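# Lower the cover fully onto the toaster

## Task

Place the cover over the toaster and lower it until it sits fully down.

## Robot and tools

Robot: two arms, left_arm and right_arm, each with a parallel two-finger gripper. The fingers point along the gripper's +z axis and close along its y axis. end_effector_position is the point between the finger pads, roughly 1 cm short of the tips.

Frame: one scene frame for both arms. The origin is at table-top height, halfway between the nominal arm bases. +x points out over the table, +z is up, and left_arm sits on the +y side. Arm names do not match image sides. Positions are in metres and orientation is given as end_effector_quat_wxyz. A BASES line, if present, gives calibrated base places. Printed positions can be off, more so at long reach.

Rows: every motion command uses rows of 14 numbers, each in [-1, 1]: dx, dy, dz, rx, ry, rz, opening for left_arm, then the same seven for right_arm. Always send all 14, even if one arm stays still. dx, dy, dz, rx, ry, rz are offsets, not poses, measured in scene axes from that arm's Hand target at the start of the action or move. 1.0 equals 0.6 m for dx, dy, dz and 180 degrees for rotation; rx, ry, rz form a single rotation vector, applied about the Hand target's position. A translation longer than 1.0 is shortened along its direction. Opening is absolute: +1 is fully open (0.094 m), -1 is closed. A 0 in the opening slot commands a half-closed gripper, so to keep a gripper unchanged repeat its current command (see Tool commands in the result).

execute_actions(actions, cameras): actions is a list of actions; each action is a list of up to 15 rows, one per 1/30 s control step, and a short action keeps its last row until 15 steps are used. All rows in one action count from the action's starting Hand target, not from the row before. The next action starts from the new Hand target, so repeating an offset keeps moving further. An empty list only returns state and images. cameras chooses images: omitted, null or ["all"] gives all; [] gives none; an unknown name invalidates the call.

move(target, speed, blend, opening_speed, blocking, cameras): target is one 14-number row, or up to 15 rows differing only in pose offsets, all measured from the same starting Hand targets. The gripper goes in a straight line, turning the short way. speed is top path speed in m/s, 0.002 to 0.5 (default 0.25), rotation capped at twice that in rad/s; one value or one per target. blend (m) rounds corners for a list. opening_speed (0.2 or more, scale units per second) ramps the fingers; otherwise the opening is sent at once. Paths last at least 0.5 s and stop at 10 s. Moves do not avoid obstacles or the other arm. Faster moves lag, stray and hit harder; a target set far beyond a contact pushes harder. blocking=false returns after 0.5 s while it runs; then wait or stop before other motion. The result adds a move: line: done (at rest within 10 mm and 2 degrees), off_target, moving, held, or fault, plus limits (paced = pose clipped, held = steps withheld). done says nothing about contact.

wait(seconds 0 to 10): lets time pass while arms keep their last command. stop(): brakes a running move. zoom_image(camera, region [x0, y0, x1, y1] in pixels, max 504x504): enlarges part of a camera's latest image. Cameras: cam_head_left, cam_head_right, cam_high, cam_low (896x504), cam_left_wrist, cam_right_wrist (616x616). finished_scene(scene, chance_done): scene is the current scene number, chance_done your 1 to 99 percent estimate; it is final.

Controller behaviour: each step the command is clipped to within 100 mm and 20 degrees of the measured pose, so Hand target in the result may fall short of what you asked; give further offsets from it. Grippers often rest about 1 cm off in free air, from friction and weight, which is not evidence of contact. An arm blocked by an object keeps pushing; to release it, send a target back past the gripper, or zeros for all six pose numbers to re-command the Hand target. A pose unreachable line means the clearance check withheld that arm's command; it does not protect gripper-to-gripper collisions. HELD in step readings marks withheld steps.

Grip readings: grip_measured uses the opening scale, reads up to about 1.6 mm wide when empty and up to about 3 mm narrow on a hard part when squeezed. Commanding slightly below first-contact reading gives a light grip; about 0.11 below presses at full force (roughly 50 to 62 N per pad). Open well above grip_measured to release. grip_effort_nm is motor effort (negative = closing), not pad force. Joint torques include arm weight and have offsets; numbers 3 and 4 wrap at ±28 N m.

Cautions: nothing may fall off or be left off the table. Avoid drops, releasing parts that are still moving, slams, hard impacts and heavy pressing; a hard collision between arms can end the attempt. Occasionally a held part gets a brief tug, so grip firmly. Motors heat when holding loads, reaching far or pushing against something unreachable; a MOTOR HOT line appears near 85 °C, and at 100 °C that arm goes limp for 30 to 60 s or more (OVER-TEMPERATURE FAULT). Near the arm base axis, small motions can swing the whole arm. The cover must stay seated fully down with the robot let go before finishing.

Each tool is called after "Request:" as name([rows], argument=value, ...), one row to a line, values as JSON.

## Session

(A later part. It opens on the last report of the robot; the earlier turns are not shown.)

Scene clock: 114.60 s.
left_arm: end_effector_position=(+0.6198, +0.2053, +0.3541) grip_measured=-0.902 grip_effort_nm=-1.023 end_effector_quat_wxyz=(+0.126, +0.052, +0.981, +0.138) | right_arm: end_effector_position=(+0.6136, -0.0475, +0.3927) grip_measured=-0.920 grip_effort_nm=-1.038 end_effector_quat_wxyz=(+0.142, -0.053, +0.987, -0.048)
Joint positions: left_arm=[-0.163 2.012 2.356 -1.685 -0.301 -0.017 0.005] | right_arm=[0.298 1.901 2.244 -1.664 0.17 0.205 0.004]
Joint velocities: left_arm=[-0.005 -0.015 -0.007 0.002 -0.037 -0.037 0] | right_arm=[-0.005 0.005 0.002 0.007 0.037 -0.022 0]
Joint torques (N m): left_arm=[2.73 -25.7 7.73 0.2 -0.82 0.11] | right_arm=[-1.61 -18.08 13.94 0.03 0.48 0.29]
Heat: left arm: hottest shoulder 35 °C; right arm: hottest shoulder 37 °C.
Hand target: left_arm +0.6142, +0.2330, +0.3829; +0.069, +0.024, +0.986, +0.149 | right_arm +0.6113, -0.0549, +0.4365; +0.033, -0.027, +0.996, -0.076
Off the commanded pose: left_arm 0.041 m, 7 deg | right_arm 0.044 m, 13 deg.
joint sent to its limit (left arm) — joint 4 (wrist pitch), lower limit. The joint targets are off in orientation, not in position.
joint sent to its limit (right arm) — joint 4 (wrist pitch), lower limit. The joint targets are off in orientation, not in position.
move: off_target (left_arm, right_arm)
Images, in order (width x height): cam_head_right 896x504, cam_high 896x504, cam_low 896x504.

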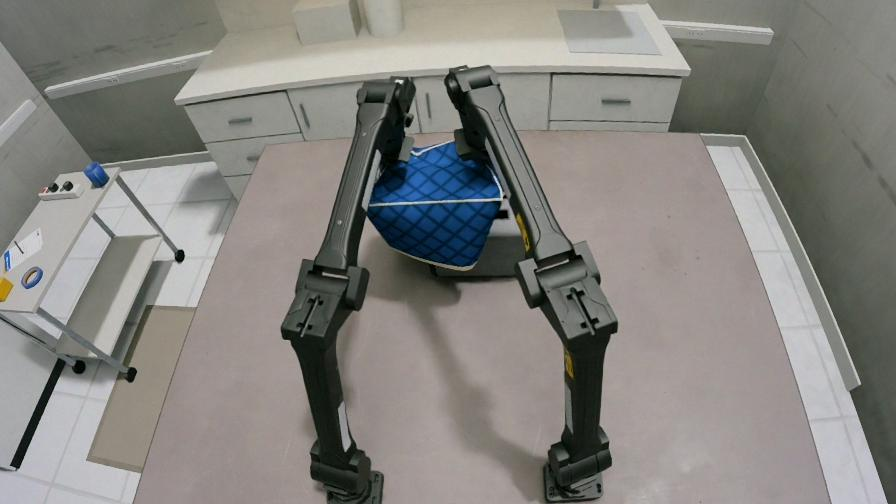

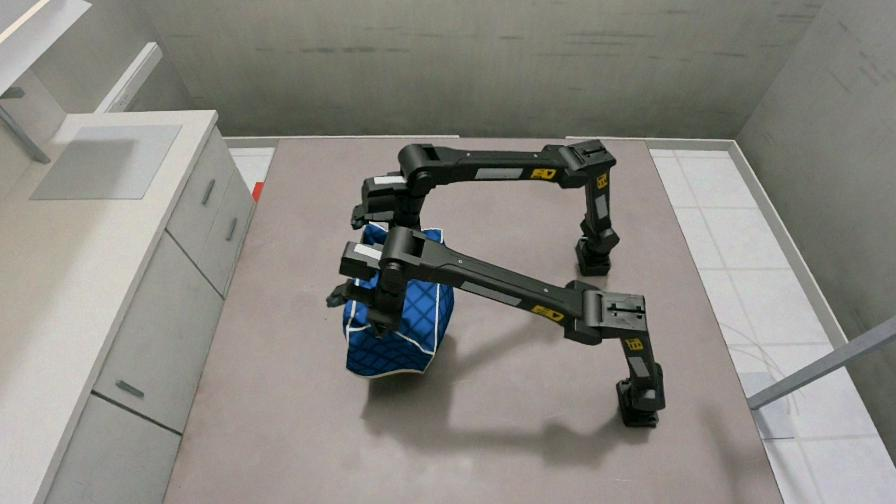

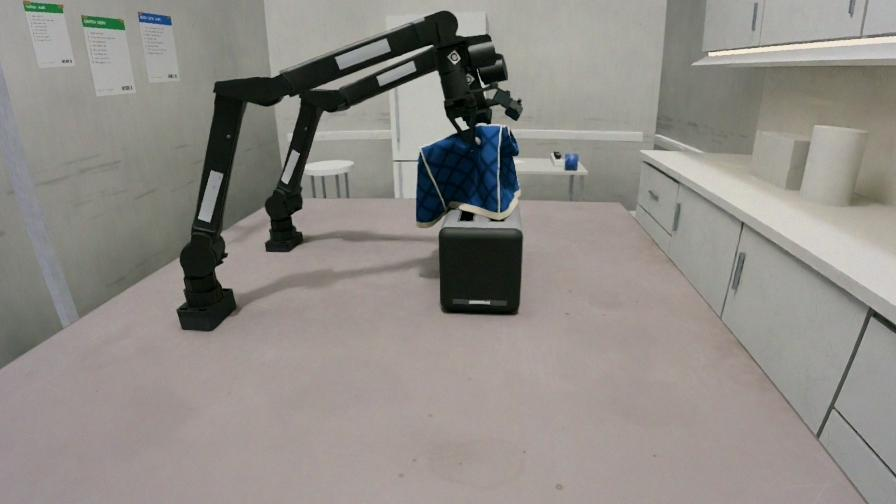

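Request:
move(target=[0.03,-0.05,-0.17,0,0,0,-1,0.02,-0.03,-0.02,0,0,0,-1], speed=0.12, cameras=["cam_low","cam_head_right","cam_high"])

Request:
zoom_image(camera="cam_low", region=[360, 60, 600, 330])

Request:
zoom_image(camera="cam_head_right", region=[350, 60, 600, 310])

Scene clock: 120.50 s.
left_arm: end_effector_position=(+0.6240, +0.1949, +0.2989) grip_measured=-0.902 grip_effort_nm=-1.023 end_effector_quat_wxyz=(+0.081, +0.034, +0.986, +0.141) | right_arm: end_effector_position=(+0.6130, -0.0462, +0.3924) grip_measured=-0.920 grip_effort_nm=-1.028 end_effector_quat_wxyz=(+0.140, -0.053, +0.988, -0.042)
Joint positions: left_arm=[-0.178 2.07 2.311 -1.685 -0.302 -0.084 0.005] | right_arm=[0.297 1.901 2.244 -1.665 0.156 0.206 0.004]
Joint velocities: left_arm=[0.015 0.005 -0.007 -0.002 0.022 -0.037 0] | right_arm=[-0.005 -0.015 0.002 -0.002 -0.081 -0.095 0]
Joint torques (N m): left_arm=[0.91 -20.07 7.73 0.21 -0.76 -0.11] | right_arm=[-4.19 -16.62 14.37 0.06 0.71 -0.01]
Heat: left arm: hottest shoulder 35 °C; right arm: hottest shoulder 36 °C.
Hand target: left_arm +0.6316, +0.2045, +0.2807; +0.069, +0.023, +0.986, +0.150 | right_arm +0.6231, -0.0727, +0.4243; +0.033, -0.027, +0.996, -0.077
Off the commanded pose: left_arm 0.021 m, 2 deg | right_arm 0.043 m, 13 deg.
joint sent to its limit (right arm) — joint 4 (wrist pitch), lower limit. The joint targets are off in orientation, not in position.
move: off_target (left_arm, right_arm)
Images, in order (width x height): cam_head_right 896x504, cam_high 896x504, cam_low 896x504.

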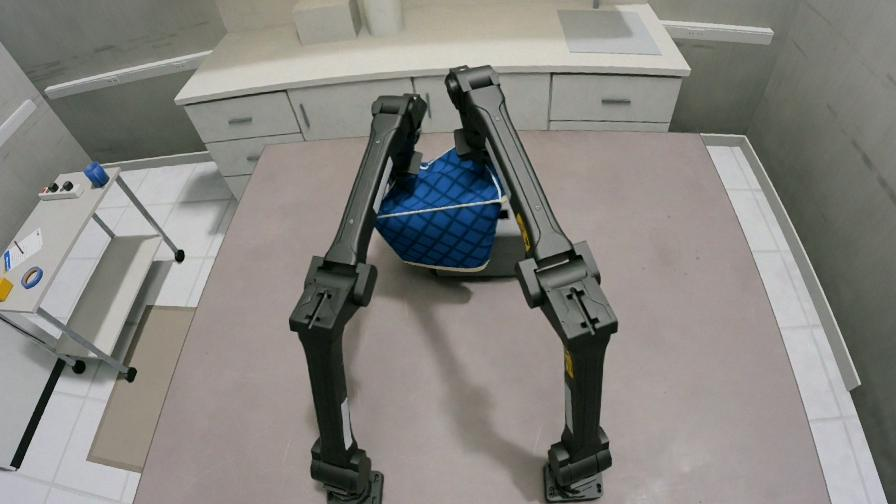

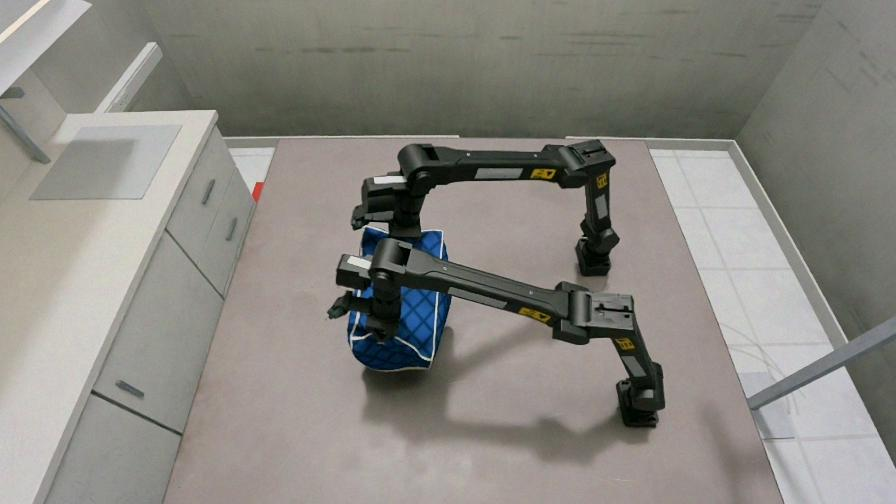

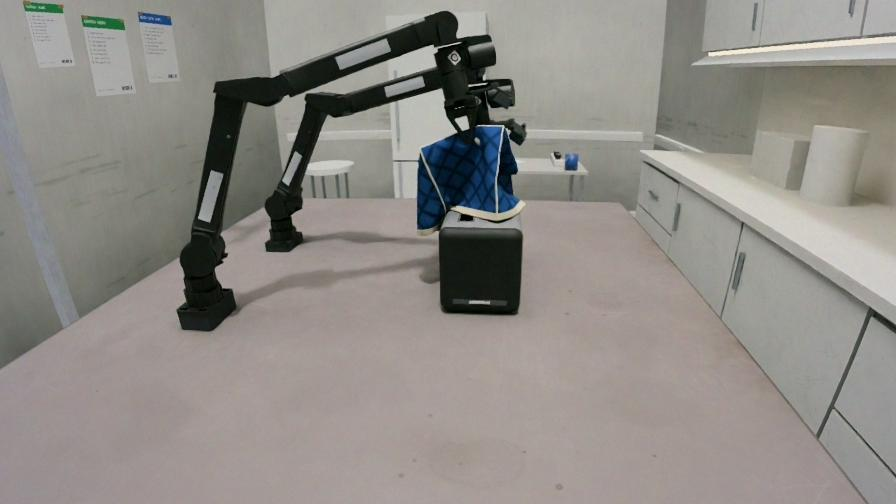

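Scaled by 1.867.

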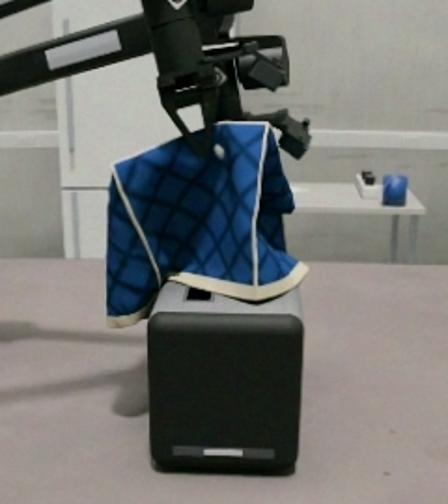

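Scaled by 2.016.

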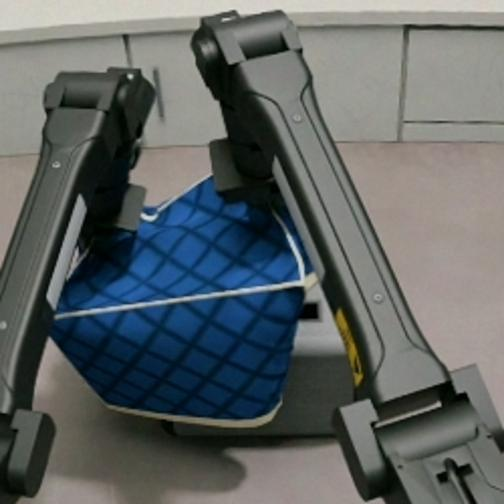

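Request:
move(target=[0.0,-0.03,-0.06,0,0,0,-1,0,0,0,0,0,0,-1], speed=0.12, cameras=[])

Request:
move(target=[0.0,-0.07,-0.01,0,0,0,-1,0.0,-0.16,0.02,-0.06,0,0,-1], speed=0.12, cameras=["cam_low","cam_head_right","cam_high"])

Request:
zoom_image(camera="cam_low", region=[360, 60, 600, 330])

Request:
zoom_image(camera="cam_head_right", region=[350, 60, 600, 310])

Scene clock: 126.53 s.
left_arm: end_effector_position=(+0.6272, +0.1829, +0.2661) grip_measured=-0.902 grip_effort_nm=-1.033 end_effector_quat_wxyz=(+0.081, +0.028, +0.986, +0.143) | right_arm: end_effector_position=(+0.6127, -0.0453, +0.3923) grip_measured=-0.920 grip_effort_nm=-1.038 end_effector_quat_wxyz=(+0.139, -0.053, +0.988, -0.038)
Joint positions: left_arm=[-0.196 2.07 2.223 -1.606 -0.31 -0.116 0.005] | right_arm=[0.296 1.901 2.244 -1.665 0.149 0.206 0.004]
Joint velocities: left_arm=[-0.024 -0.005 0.012 -0.002 0.066 0.007 0] | right_arm=[-0.005 -0.005 0.002 -0.002 -0.066 -0.022 -0.001]
Joint torques (N m): left_arm=[0.56 -21.66 6.13 0.59 -0.53 -0.04] | right_arm=[-4.19 -16.73 14.31 0.08 0.95 0]
Heat: left arm: hottest shoulder 36 °C; right arm: hottest shoulder 36 °C.
Hand target: left_arm +0.6313, +0.1872, +0.2443; +0.069, +0.023, +0.986, +0.150 | right_arm +0.6232, -0.0730, +0.4243; +0.033, -0.027, +0.996, -0.077
Off the commanded pose: left_arm 0.022 m, 2 deg | right_arm 0.043 m, 13 deg.
joint sent to its limit (right arm) — joint 4 (wrist pitch), lower limit. The joint targets are off in orientation, not in position.
move: off_target (left_arm, right_arm)
No camera images: "cameras" was empty.

Scene clock: 128.80 s.
left_arm: end_effector_position=(+0.6217, +0.1393, +0.2708) grip_measured=-0.902 grip_effort_nm=-1.028 end_effector_quat_wxyz=(+0.094, +0.028, +0.985, +0.140) | right_arm: end_effector_position=(+0.6251, -0.0966, +0.3945) grip_measured=-0.920 grip_effort_nm=-1.038 end_effector_quat_wxyz=(+0.143, -0.089, +0.978, -0.120)
Joint positions: left_arm=[-0.263 2.07 2.234 -1.611 -0.317 -0.182 0.005] | right_arm=[0.25 1.901 2.237 -1.665 0.291 0.07 0.004]
Joint velocities: left_arm=[-0.005 -0.015 -0.012 -0.007 -0.007 0.022 0] | right_arm=[-0.005 0.005 -0.007 -0.012 -0.022 -0.051 0]
Joint torques (N m): left_arm=[0.38 -18.55 8.06 -0.12 -0.5 -0.06] | right_arm=[-8.18 -19.78 9.89 0.1 2.68 -0.09]
Heat: left arm: hottest shoulder 36 °C; right arm: hottest shoulder 36 °C.
Hand target: left_arm +0.6308, +0.1455, +0.2376; +0.068, +0.023, +0.986, +0.150 | right_arm +0.6237, -0.1689, +0.4370; +0.031, -0.030, +0.984, -0.172
Off the commanded pose: left_arm 0.034 m, 3 deg | right_arm 0.084 m, 16 deg.
joint sent to its limit (right arm) — joint 4 (wrist pitch), lower limit. The joint targets are off in position and orientation.
move: off_target (left_arm, right_arm)
Images, in order (width x height): cam_head_right 896x504, cam_high 896x504, cam_low 896x504.

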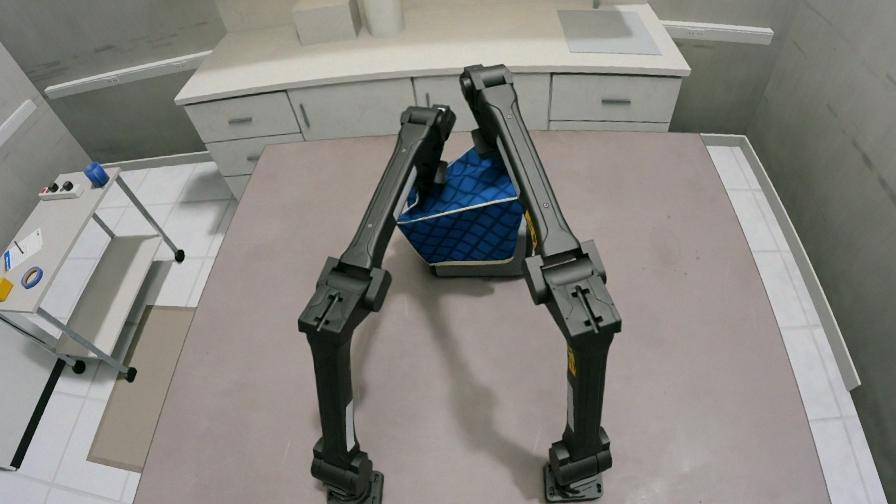

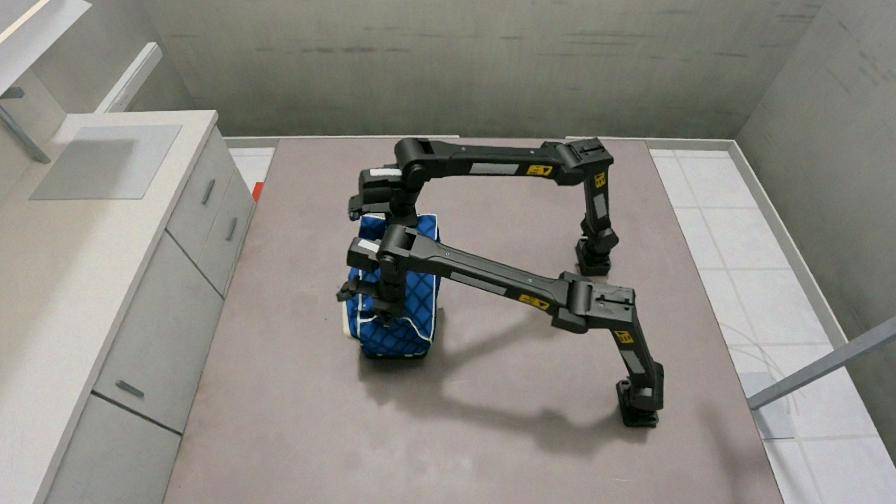

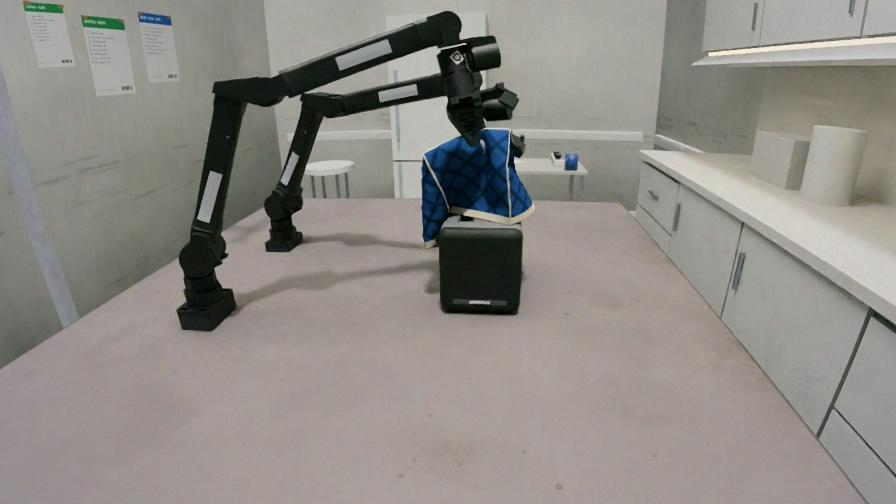

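Scaled by 1.867.

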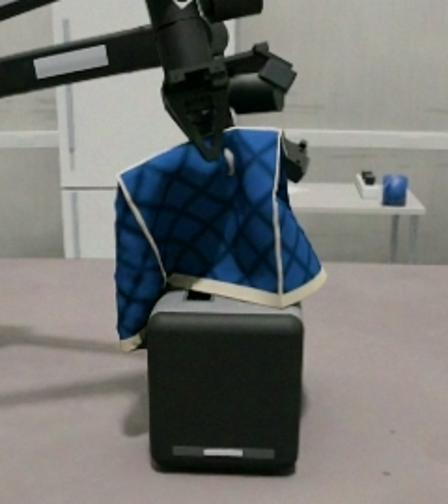

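Scaled by 2.016.

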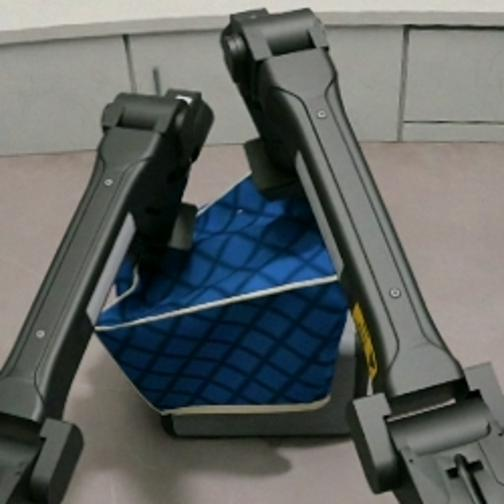

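Request:
zoom_image(camera="cam_high", region=[330, 220, 480, 370])

Scaled by 3.360.

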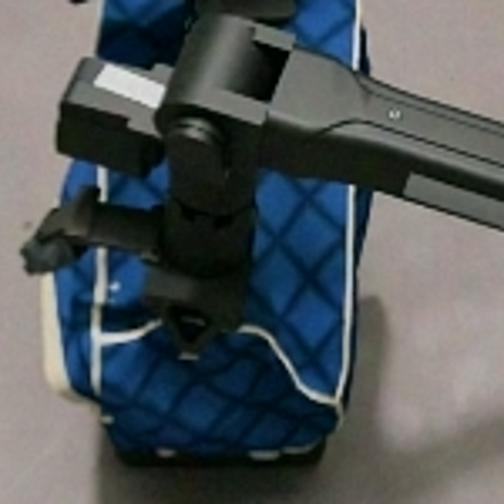

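Request:
move(target=[-0.01,-0.03,0.05,0,0,0,-1,-0.01,-0.05,-0.09,-0.06,0,0,-1], speed=0.12, cameras=["cam_low","cam_head_right","cam_high"])

Request:
zoom_image(camera="cam_low", region=[360, 60, 600, 330])

Request:
zoom_image(camera="cam_head_right", region=[350, 60, 600, 310])

Request:
zoom_image(camera="cam_high", region=[330, 220, 480, 370])

Scene clock: 148.43 s.
left_arm: end_effector_position=(+0.6127, +0.1170, +0.2926) grip_measured=-0.902 grip_effort_nm=-1.028 end_effector_quat_wxyz=(+0.096, +0.035, +0.985, +0.138) | right_arm: end_effector_position=(+0.6207, -0.1317, +0.3649) grip_measured=-0.920 grip_effort_nm=-1.028 end_effector_quat_wxyz=(+0.111, -0.087, +0.964, -0.226)
Joint positions: left_arm=[-0.299 2.074 2.3 -1.677 -0.317 -0.204 0.005] | right_arm=[0.249 1.901 2.134 -1.661 0.491 0.069 0.004]
Joint velocities: left_arm=[-0.015 -0.005 0.002 0.007 -0.007 -0.022 -0.001] | right_arm=[-0.005 -0.005 -0.007 -0.007 -0.051 0.081 0]
Joint torques (N m): left_arm=[1.26 -18.96 8.87 -0.24 -0.61 -0.07] | right_arm=[-8.06 -18.26 7.65 -0.23 2.34 -0.02]
Heat: left arm: hottest shoulder 36 °C; right arm: hottest wrist yaw 41 °C.
Hand target: left_arm +0.6248, +0.1271, +0.2674; +0.068, +0.023, +0.986, +0.150 | right_arm +0.6168, -0.1991, +0.3826; +0.028, -0.033, +0.964, -0.264
Off the commanded pose: left_arm 0.030 m, 4 deg | right_arm 0.070 m, 12 deg.
joint sent to its limit (left arm) — joint 4 (wrist pitch), lower limit. The joint targets still meet the commanded pose.
joint sent to its limit (right arm) — joint 4 (wrist pitch), lower limit. The joint targets are off in position and orientation.
move: off_target (left_arm, right_arm)
Images, in order (width x height): cam_head_right 896x504, cam_high 896x504, cam_low 896x504.

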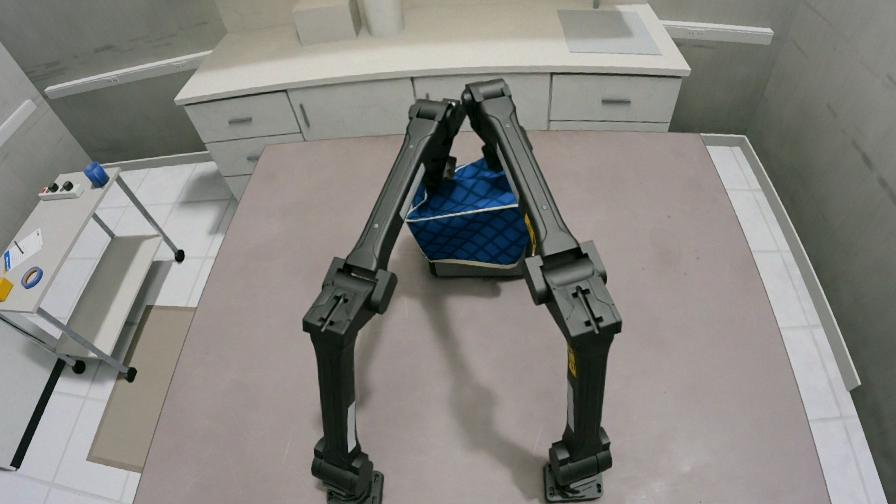

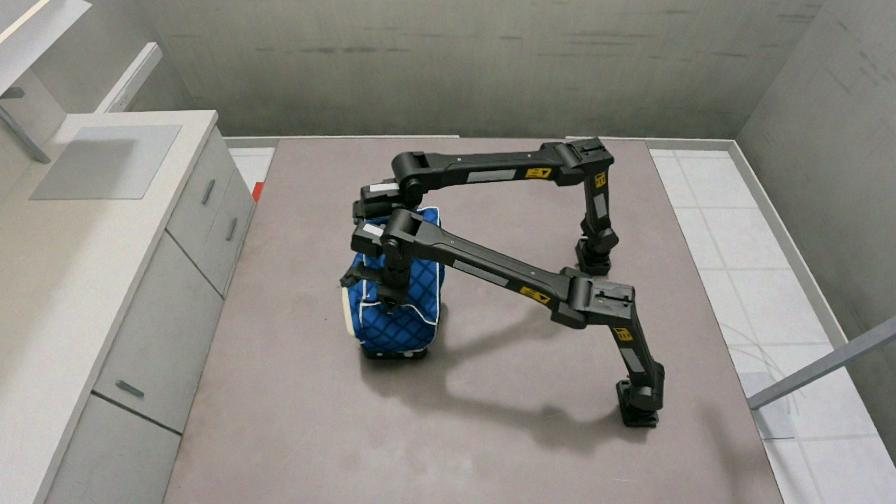

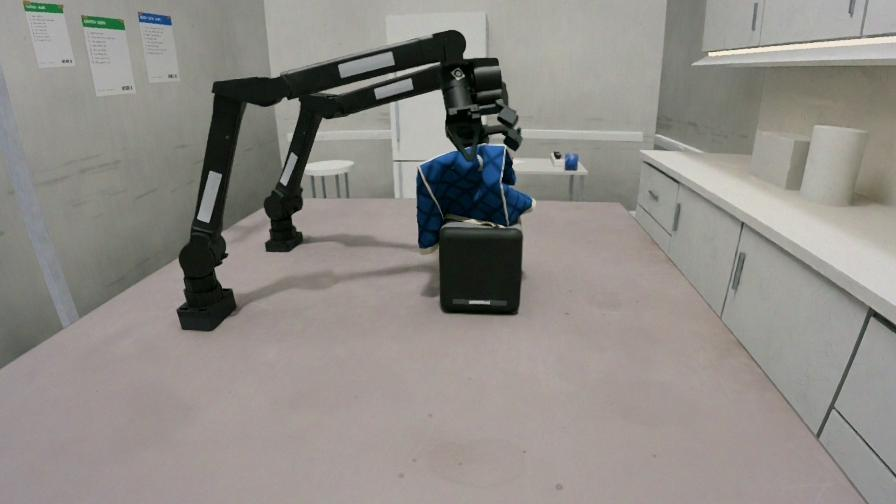

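Scaled by 1.867.

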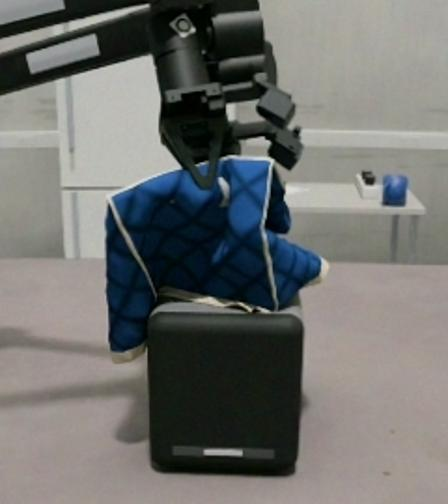

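Scaled by 2.016.

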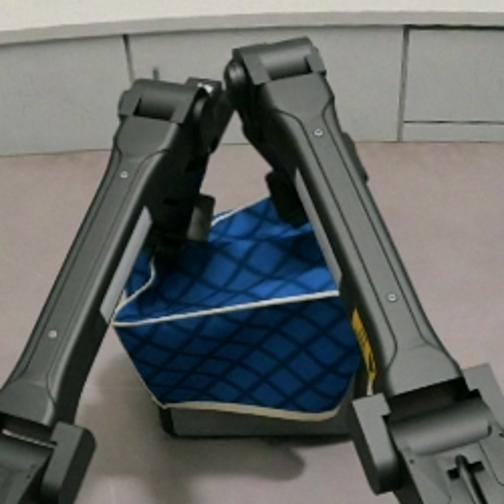

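Scaled by 3.360.

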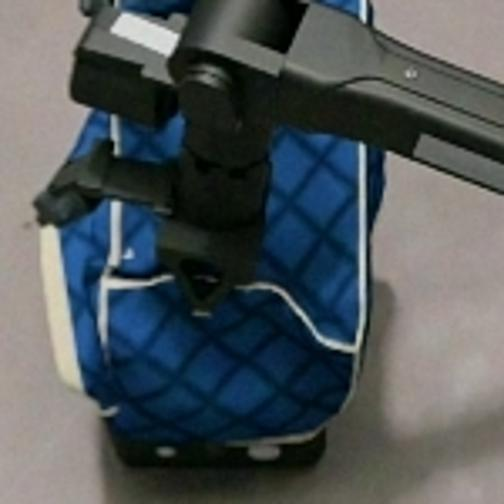

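Request:
move(target=[0.01,0.02,0.03,0,0,0,-1,0.01,0.02,0.06,0.04,0,0,-1], speed=0.12, cameras=[])

Request:
move(target=[0.0,-0.03,0.0,0,0,0,-1,0.01,-0.1,0,0,0,0,-1], speed=0.12, cameras=["cam_low","cam_head_right","cam_high"])

Request:
zoom_image(camera="cam_low", region=[360, 60, 600, 330])

Request:
zoom_image(camera="cam_head_right", region=[350, 60, 600, 310])

Request:
zoom_image(camera="cam_high", region=[330, 220, 480, 370])

Scene clock: 159.57 s.
left_arm: end_effector_position=(+0.6153, +0.1157, +0.3016) grip_measured=-0.902 grip_effort_nm=-1.028 end_effector_quat_wxyz=(+0.105, +0.039, +0.985, +0.135) | right_arm: end_effector_position=(+0.6188, -0.1341, +0.3701) grip_measured=-0.920 grip_effort_nm=-1.028 end_effector_quat_wxyz=(+0.110, -0.085, +0.974, -0.177)
Joint positions: left_arm=[-0.299 2.074 2.322 -1.679 -0.314 -0.194 0.005] | right_arm=[0.22 1.886 2.144 -1.661 0.388 0.05 0.004]
Joint velocities: left_arm=[0.005 -0.015 0.002 0.007 0.007 0.007 0] | right_arm=[0.015 -0.005 0.002 -0.002 0.081 -0.007 0.001]
Joint torques (N m): left_arm=[2.78 -19.9 9.36 -0.21 -0.63 0.13] | right_arm=[-6.95 -18.43 14.11 -0.18 1.67 -0.08]
Heat: left arm: hottest shoulder 36 °C; right arm: hottest wrist yaw 41 °C.
Hand target: left_arm +0.6310, +0.1388, +0.2856; +0.068, +0.024, +0.986, +0.150 | right_arm +0.6234, -0.1869, +0.4190; +0.030, -0.031, +0.978, -0.203
Off the commanded pose: left_arm 0.032 m, 5 deg | right_arm 0.072 m, 11 deg.
joint sent to its limit (left arm) — joint 4 (wrist pitch), lower limit. The joint targets are off in orientation, not in position.
joint sent to its limit (right arm) — joint 4 (wrist pitch), lower limit. The joint targets are off in position and orientation.
move: off_target (left_arm, right_arm)
No camera images: "cameras" was empty.

Scene clock: 161.20 s.
left_arm: end_effector_position=(+0.6139, +0.0968, +0.3099) grip_measured=-0.902 grip_effort_nm=-1.033 end_effector_quat_wxyz=(+0.116, +0.049, +0.984, +0.127) | right_arm: end_effector_position=(+0.6223, -0.1633, +0.3680) grip_measured=-0.920 grip_effort_nm=-1.028 end_effector_quat_wxyz=(+0.097, -0.098, +0.976, -0.168)
Joint positions: left_arm=[-0.325 2.074 2.344 -1.679 -0.307 -0.195 0.005] | right_arm=[0.163 1.886 2.144 -1.661 0.354 -0.029 0.004]
Joint velocities: left_arm=[0.005 -0.005 -0.007 0.002 -0.007 -0.066 -0.001] | right_arm=[0.005 -0.015 -0.007 -0.002 0.051 0.007 0]
Joint torques (N m): left_arm=[2.61 -18.96 8.77 -0.14 -0.99 -0.07] | right_arm=[-9.93 -18.26 14.45 -0.18 2.71 -0.14]
Heat: left arm: hottest shoulder 36 °C; right arm: hottest wrist yaw 41 °C.
Hand target: left_arm +0.6308, +0.1206, +0.2854; +0.068, +0.024, +0.986, +0.150 | right_arm +0.6296, -0.2471, +0.4192; +0.030, -0.031, +0.978, -0.204
Off the commanded pose: left_arm 0.038 m, 7 deg | right_arm 0.098 m, 12 deg.
joint sent to its limit (left arm) — joint 4 (wrist pitch), lower limit. The joint targets are off in orientation, not in position.
joint sent to its limit (right arm) — joint 4 (wrist pitch), lower limit. The joint targets are off in position and orientation.
move: off_target (left_arm, right_arm); limits=paced
Images, in order (width x height): cam_head_right 896x504, cam_high 896x504, cam_low 896x504.

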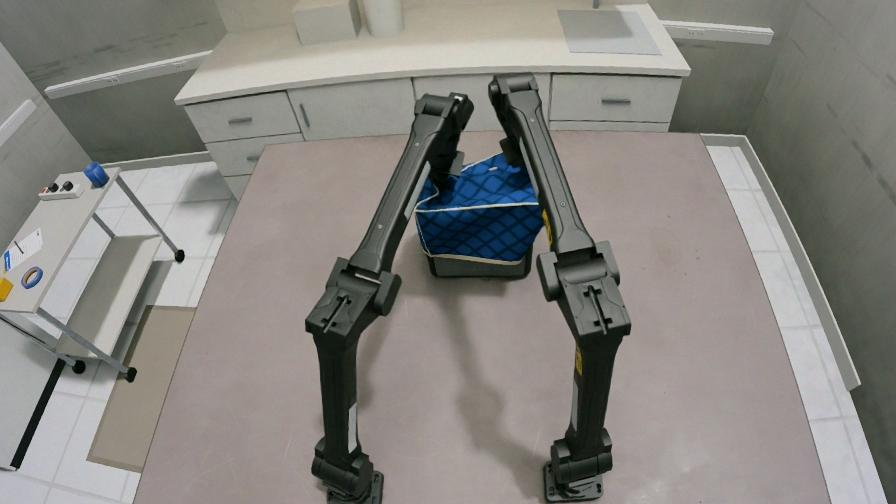

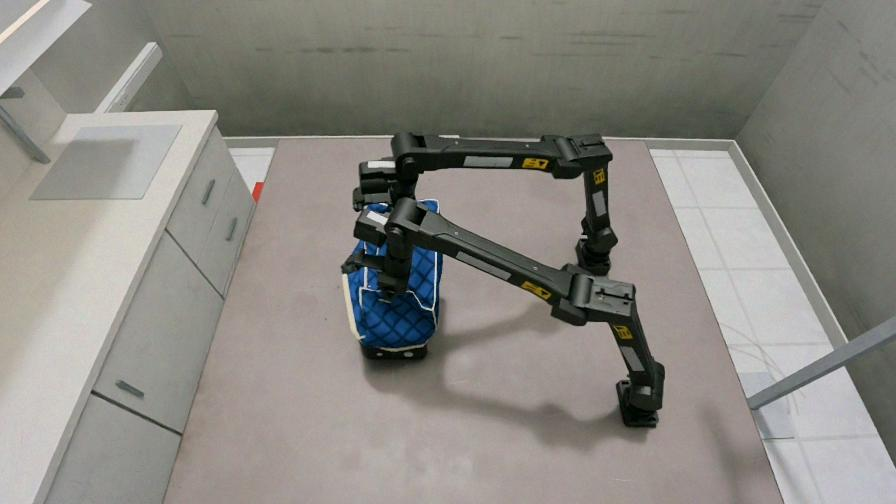

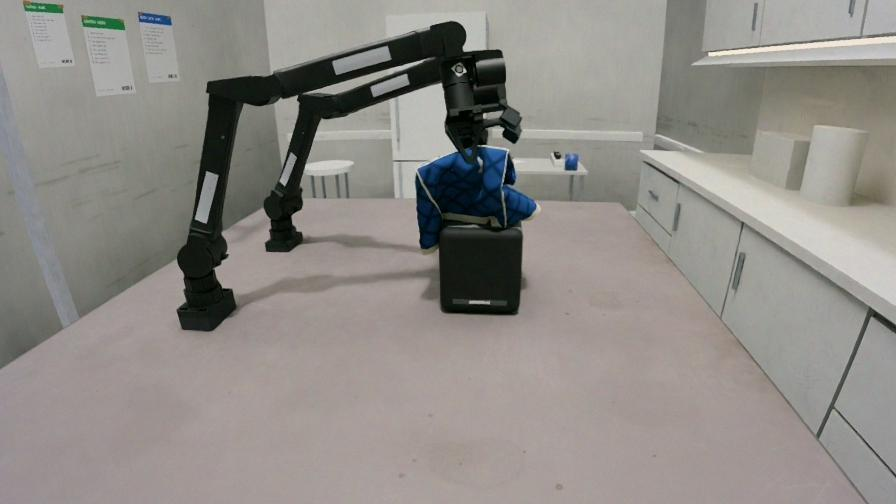

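Scaled by 1.867.

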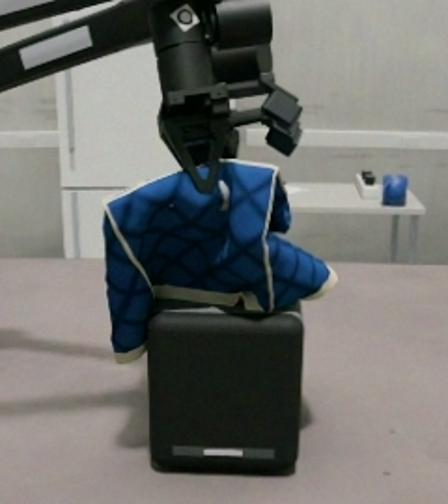

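Scaled by 2.016.

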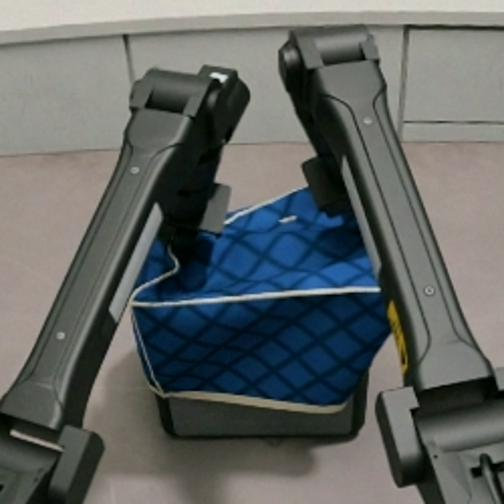

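Scaled by 3.360.

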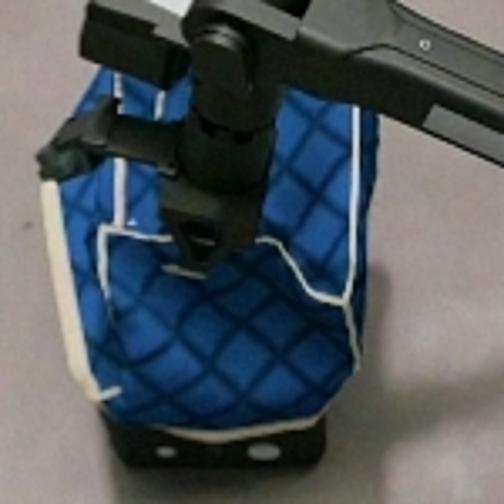

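Request:
move(target=[0.0,0.02,-0.05,0,0,0,-1,-0.01,-0.06,0.07,0,0,0,-1], speed=0.12, cameras=["cam_low","cam_head_right","cam_high"])

Request:
zoom_image(camera="cam_low", region=[360, 60, 600, 330])

Request:
zoom_image(camera="cam_high", region=[330, 220, 480, 370])

Scene clock: 167.00 s.
left_arm: end_effector_position=(+0.6146, +0.0959, +0.3063) grip_measured=-0.902 grip_effort_nm=-1.023 end_effector_quat_wxyz=(+0.113, +0.049, +0.984, +0.126) | right_arm: end_effector_position=(+0.6223, -0.1633, +0.3680) grip_measured=-0.920 grip_effort_nm=-1.038 end_effector_quat_wxyz=(+0.097, -0.098, +0.976, -0.168)
Joint positions: left_arm=[-0.325 2.079 2.344 -1.679 -0.303 -0.197 0.005] | right_arm=[0.163 1.886 2.144 -1.661 0.354 -0.03 0.004]
Joint velocities: left_arm=[-0.005 -0.015 -0.012 -0.007 -0.081 -0.066 0.001] | right_arm=[-0.005 -0.005 0.007 0.007 -0.051 0.022 0]
Joint torques (N m): left_arm=[3.66 -17.67 6.11 0.01 -0.96 -0.09] | right_arm=[-9.29 -19.55 14.15 -0.16 2.79 -0.11]
Heat: left arm: hottest shoulder 36 °C; right arm: hottest wrist yaw 42 °C.
Hand target: left_arm +0.6308, +0.1330, +0.2556; +0.068, +0.023, +0.986, +0.150 | right_arm +0.6236, -0.2425, +0.4298; +0.030, -0.031, +0.978, -0.204
Off the commanded pose: left_arm 0.065 m, 7 deg | right_arm 0.152 m, 12 deg; position clipped.
joint sent to its limit (left arm) — joint 4 (wrist pitch), lower limit. The joint targets are off in position, not in orientation.
joint sent to its limit (right arm) — joint 4 (wrist pitch), lower limit. The joint targets are off in position and orientation.
move: off_target (left_arm, right_arm); limits=paced
Images, in order (width x height): cam_head_right 896x504, cam_high 896x504, cam_low 896x504.

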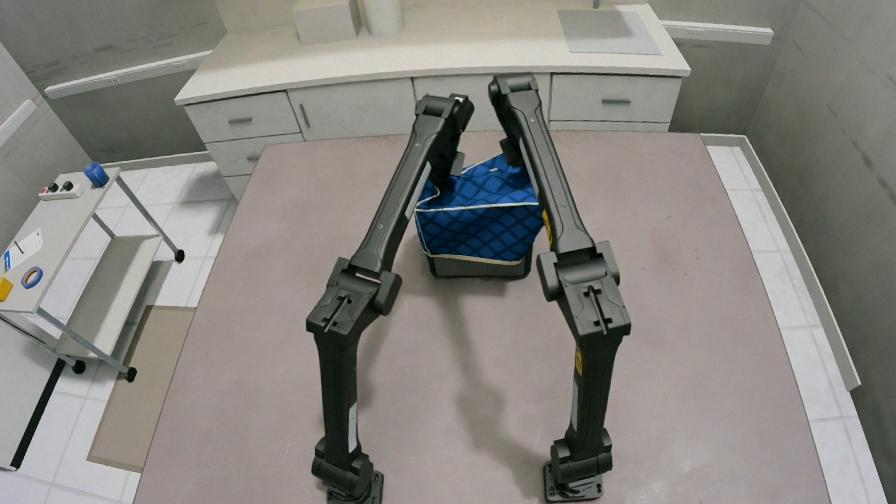

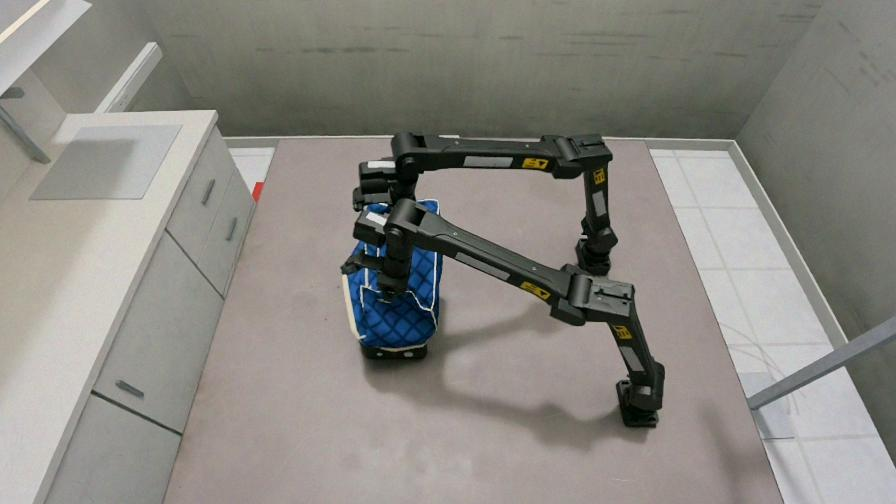

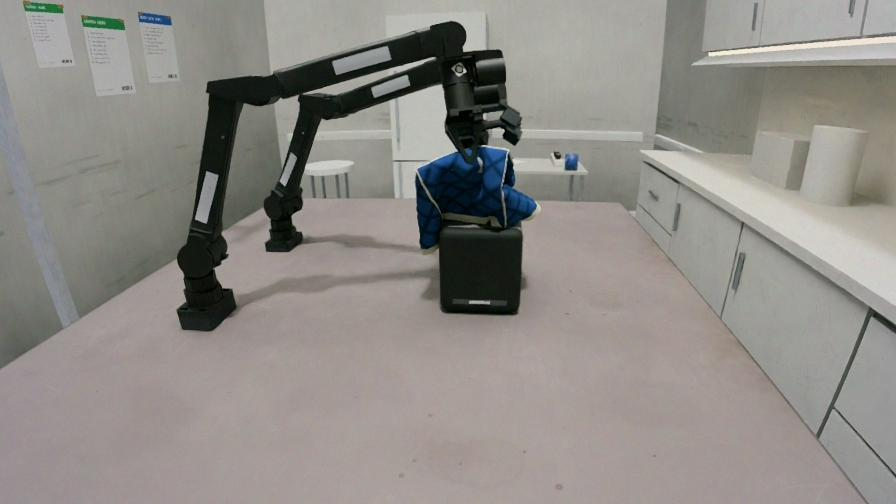

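Scaled by 1.867.

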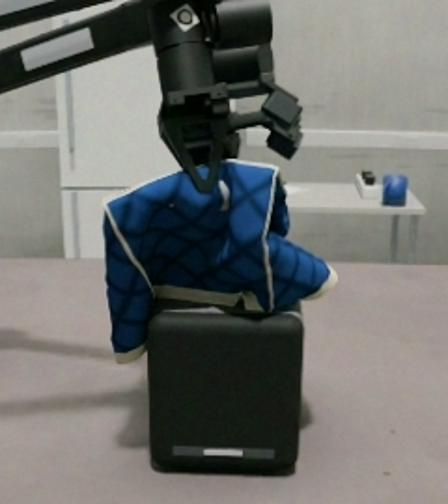

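Scaled by 3.360.

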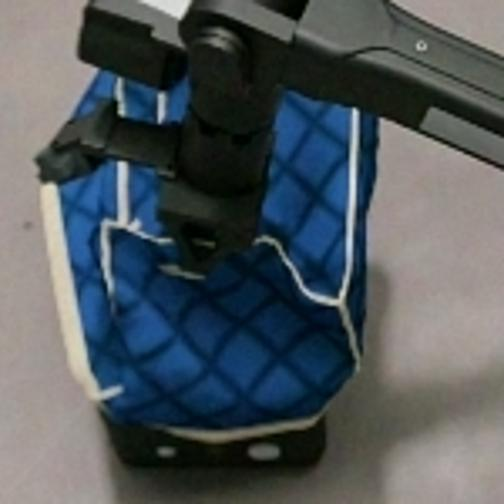

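Request:
move(target=[0.0,-0.01,0.02,0,0,0,-1,0.0,0.1,0.07,0,0,0,-1], speed=0.12, cameras=[])

Request:
move(target=[0.0,0,0.02,0,0,0,-1,0.0,-0.12,0.02,0,0,0,-1], speed=0.12, cameras=["cam_low","cam_head_right","cam_high"])

Request:
zoom_image(camera="cam_low", region=[360, 60, 600, 330])

Request:
zoom_image(camera="cam_high", region=[330, 220, 480, 370])

Scene clock: 174.53 s.
left_arm: end_effector_position=(+0.6151, +0.0996, +0.3056) grip_measured=-0.902 grip_effort_nm=-1.028 end_effector_quat_wxyz=(+0.113, +0.046, +0.984, +0.132) | right_arm: end_effector_position=(+0.6259, -0.1439, +0.3954) grip_measured=-0.920 grip_effort_nm=-1.038 end_effector_quat_wxyz=(+0.131, -0.102, +0.971, -0.174)
Joint positions: left_arm=[-0.323 2.079 2.341 -1.679 -0.315 -0.201 0.005] | right_arm=[0.199 1.883 2.202 -1.664 0.379 -0.017 0.004]
Joint velocities: left_arm=[-0.005 -0.015 -0.012 -0.022 -0.051 -0.066 -0.001] | right_arm=[0.005 0.005 -0.007 -0.002 -0.081 -0.051 0]
Joint torques (N m): left_arm=[3.14 -18.32 7.38 -0.17 -0.65 -0.1] | right_arm=[-4.54 -19.78 16.38 0.03 2.36 0.27]
Heat: left arm: hottest shoulder 36 °C; right arm: hottest wrist yaw 44 °C.
Hand target: left_arm +0.6308, +0.1270, +0.2675; +0.068, +0.023, +0.986, +0.150 | right_arm +0.6240, -0.1824, +0.4720; +0.030, -0.031, +0.978, -0.202
Off the commanded pose: left_arm 0.049 m, 6 deg | right_arm 0.086 m, 15 deg.
joint sent to its limit (left arm) — joint 4 (wrist pitch), lower limit. The joint targets still meet the commanded pose.
joint sent to its limit (right arm) — joint 4 (wrist pitch), lower limit. The joint targets are off in position and orientation.
move: off_target (left_arm, right_arm)
No camera images: "cameras" was empty.

Scene clock: 176.17 s.
left_arm: end_effector_position=(+0.6151, +0.0996, +0.3056) grip_measured=-0.902 grip_effort_nm=-1.023 end_effector_quat_wxyz=(+0.113, +0.045, +0.984, +0.132) | right_arm: end_effector_position=(+0.6265, -0.1490, +0.3945) grip_measured=-0.920 grip_effort_nm=-1.043 end_effector_quat_wxyz=(+0.128, -0.103, +0.972, -0.169)
Joint positions: left_arm=[-0.323 2.079 2.341 -1.679 -0.315 -0.201 0.005] | right_arm=[0.187 1.883 2.202 -1.664 0.365 -0.029 0.004]
Joint velocities: left_arm=[-0.015 -0.005 0.002 -0.012 0.081 -0.007 0.001] | right_arm=[0.005 0.005 0.012 0.002 -0.037 -0.051 0]
Joint torques (N m): left_arm=[3.02 -19.19 8.34 -0.13 -0.67 0.03] | right_arm=[-8.88 -19.84 13.91 -0.01 2.47 -0.08]
Heat: left arm: hottest shoulder 36 °C; right arm: hottest wrist yaw 44 °C.
Hand target: left_arm +0.6308, +0.1268, +0.2795; +0.068, +0.023, +0.986, +0.150 | right_arm +0.6250, -0.2255, +0.4597; +0.030, -0.031, +0.978, -0.203
Off the commanded pose: left_arm 0.041 m, 6 deg | right_arm 0.138 m, 14 deg; position clipped.
joint sent to its limit (left arm) — joint 4 (wrist pitch), lower limit. The joint targets are off in orientation, not in position.
joint sent to its limit (right arm) — joint 4 (wrist pitch), lower limit. The joint targets are off in position and orientation.
move: off_target (left_arm, right_arm); limits=paced
Images, in order (width x height): cam_head_right 896x504, cam_high 896x504, cam_low 896x504.

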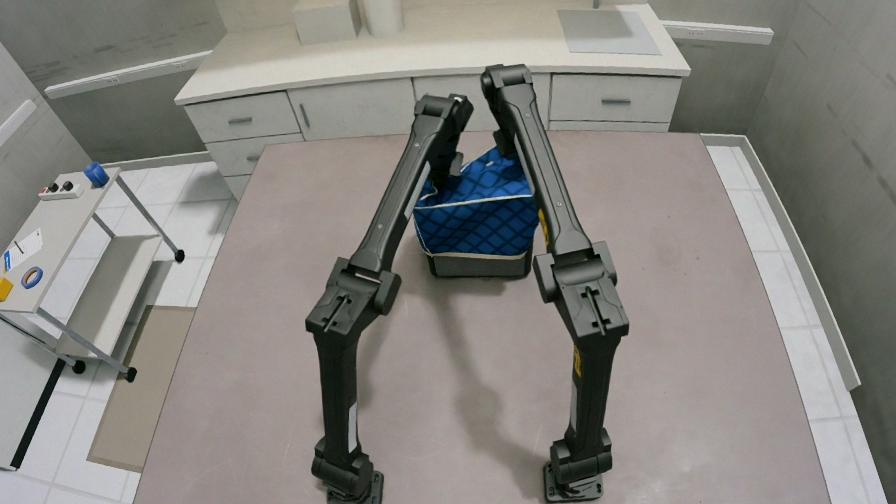

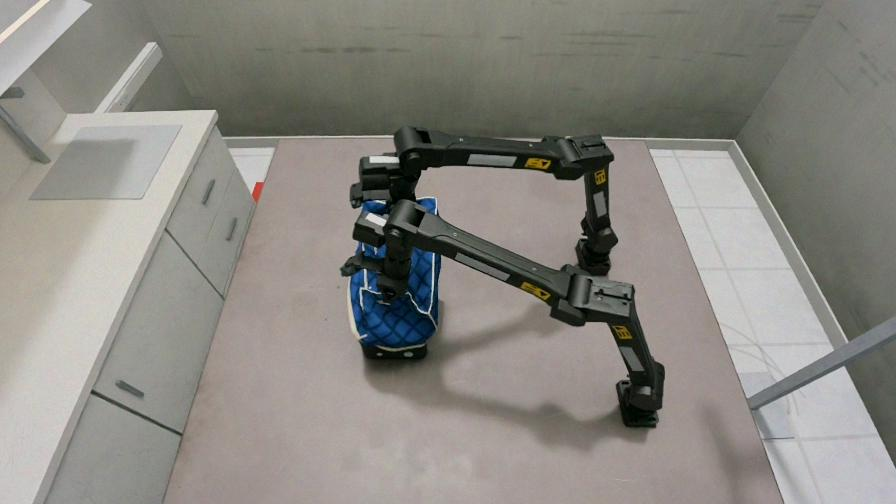

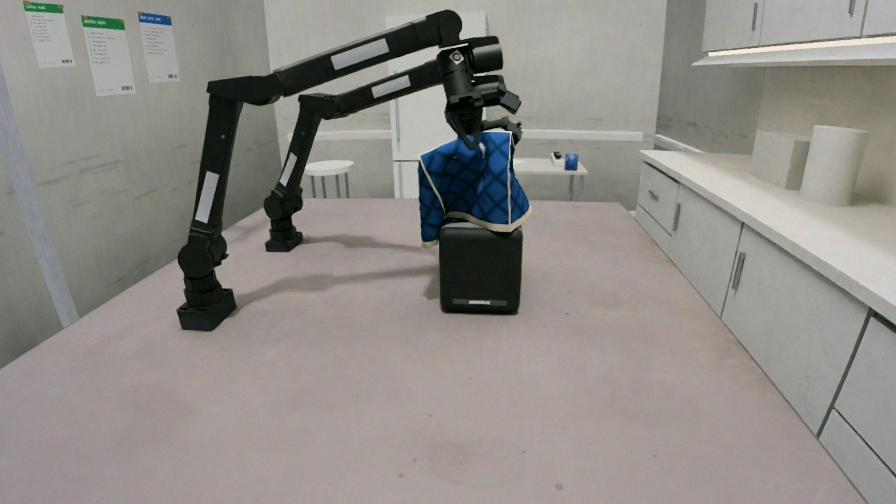

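Scaled by 1.867.

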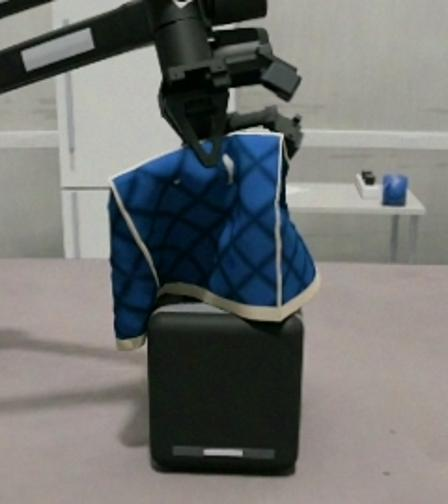

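Scaled by 3.360.

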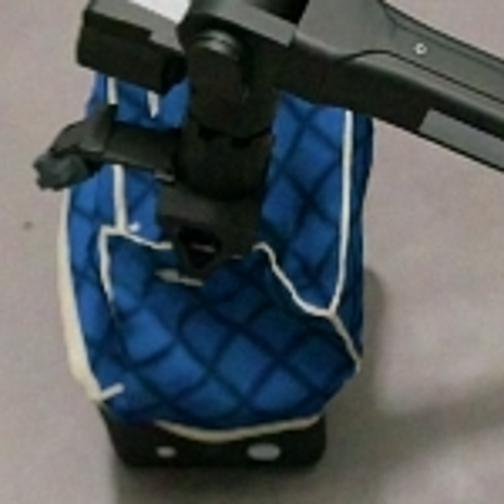

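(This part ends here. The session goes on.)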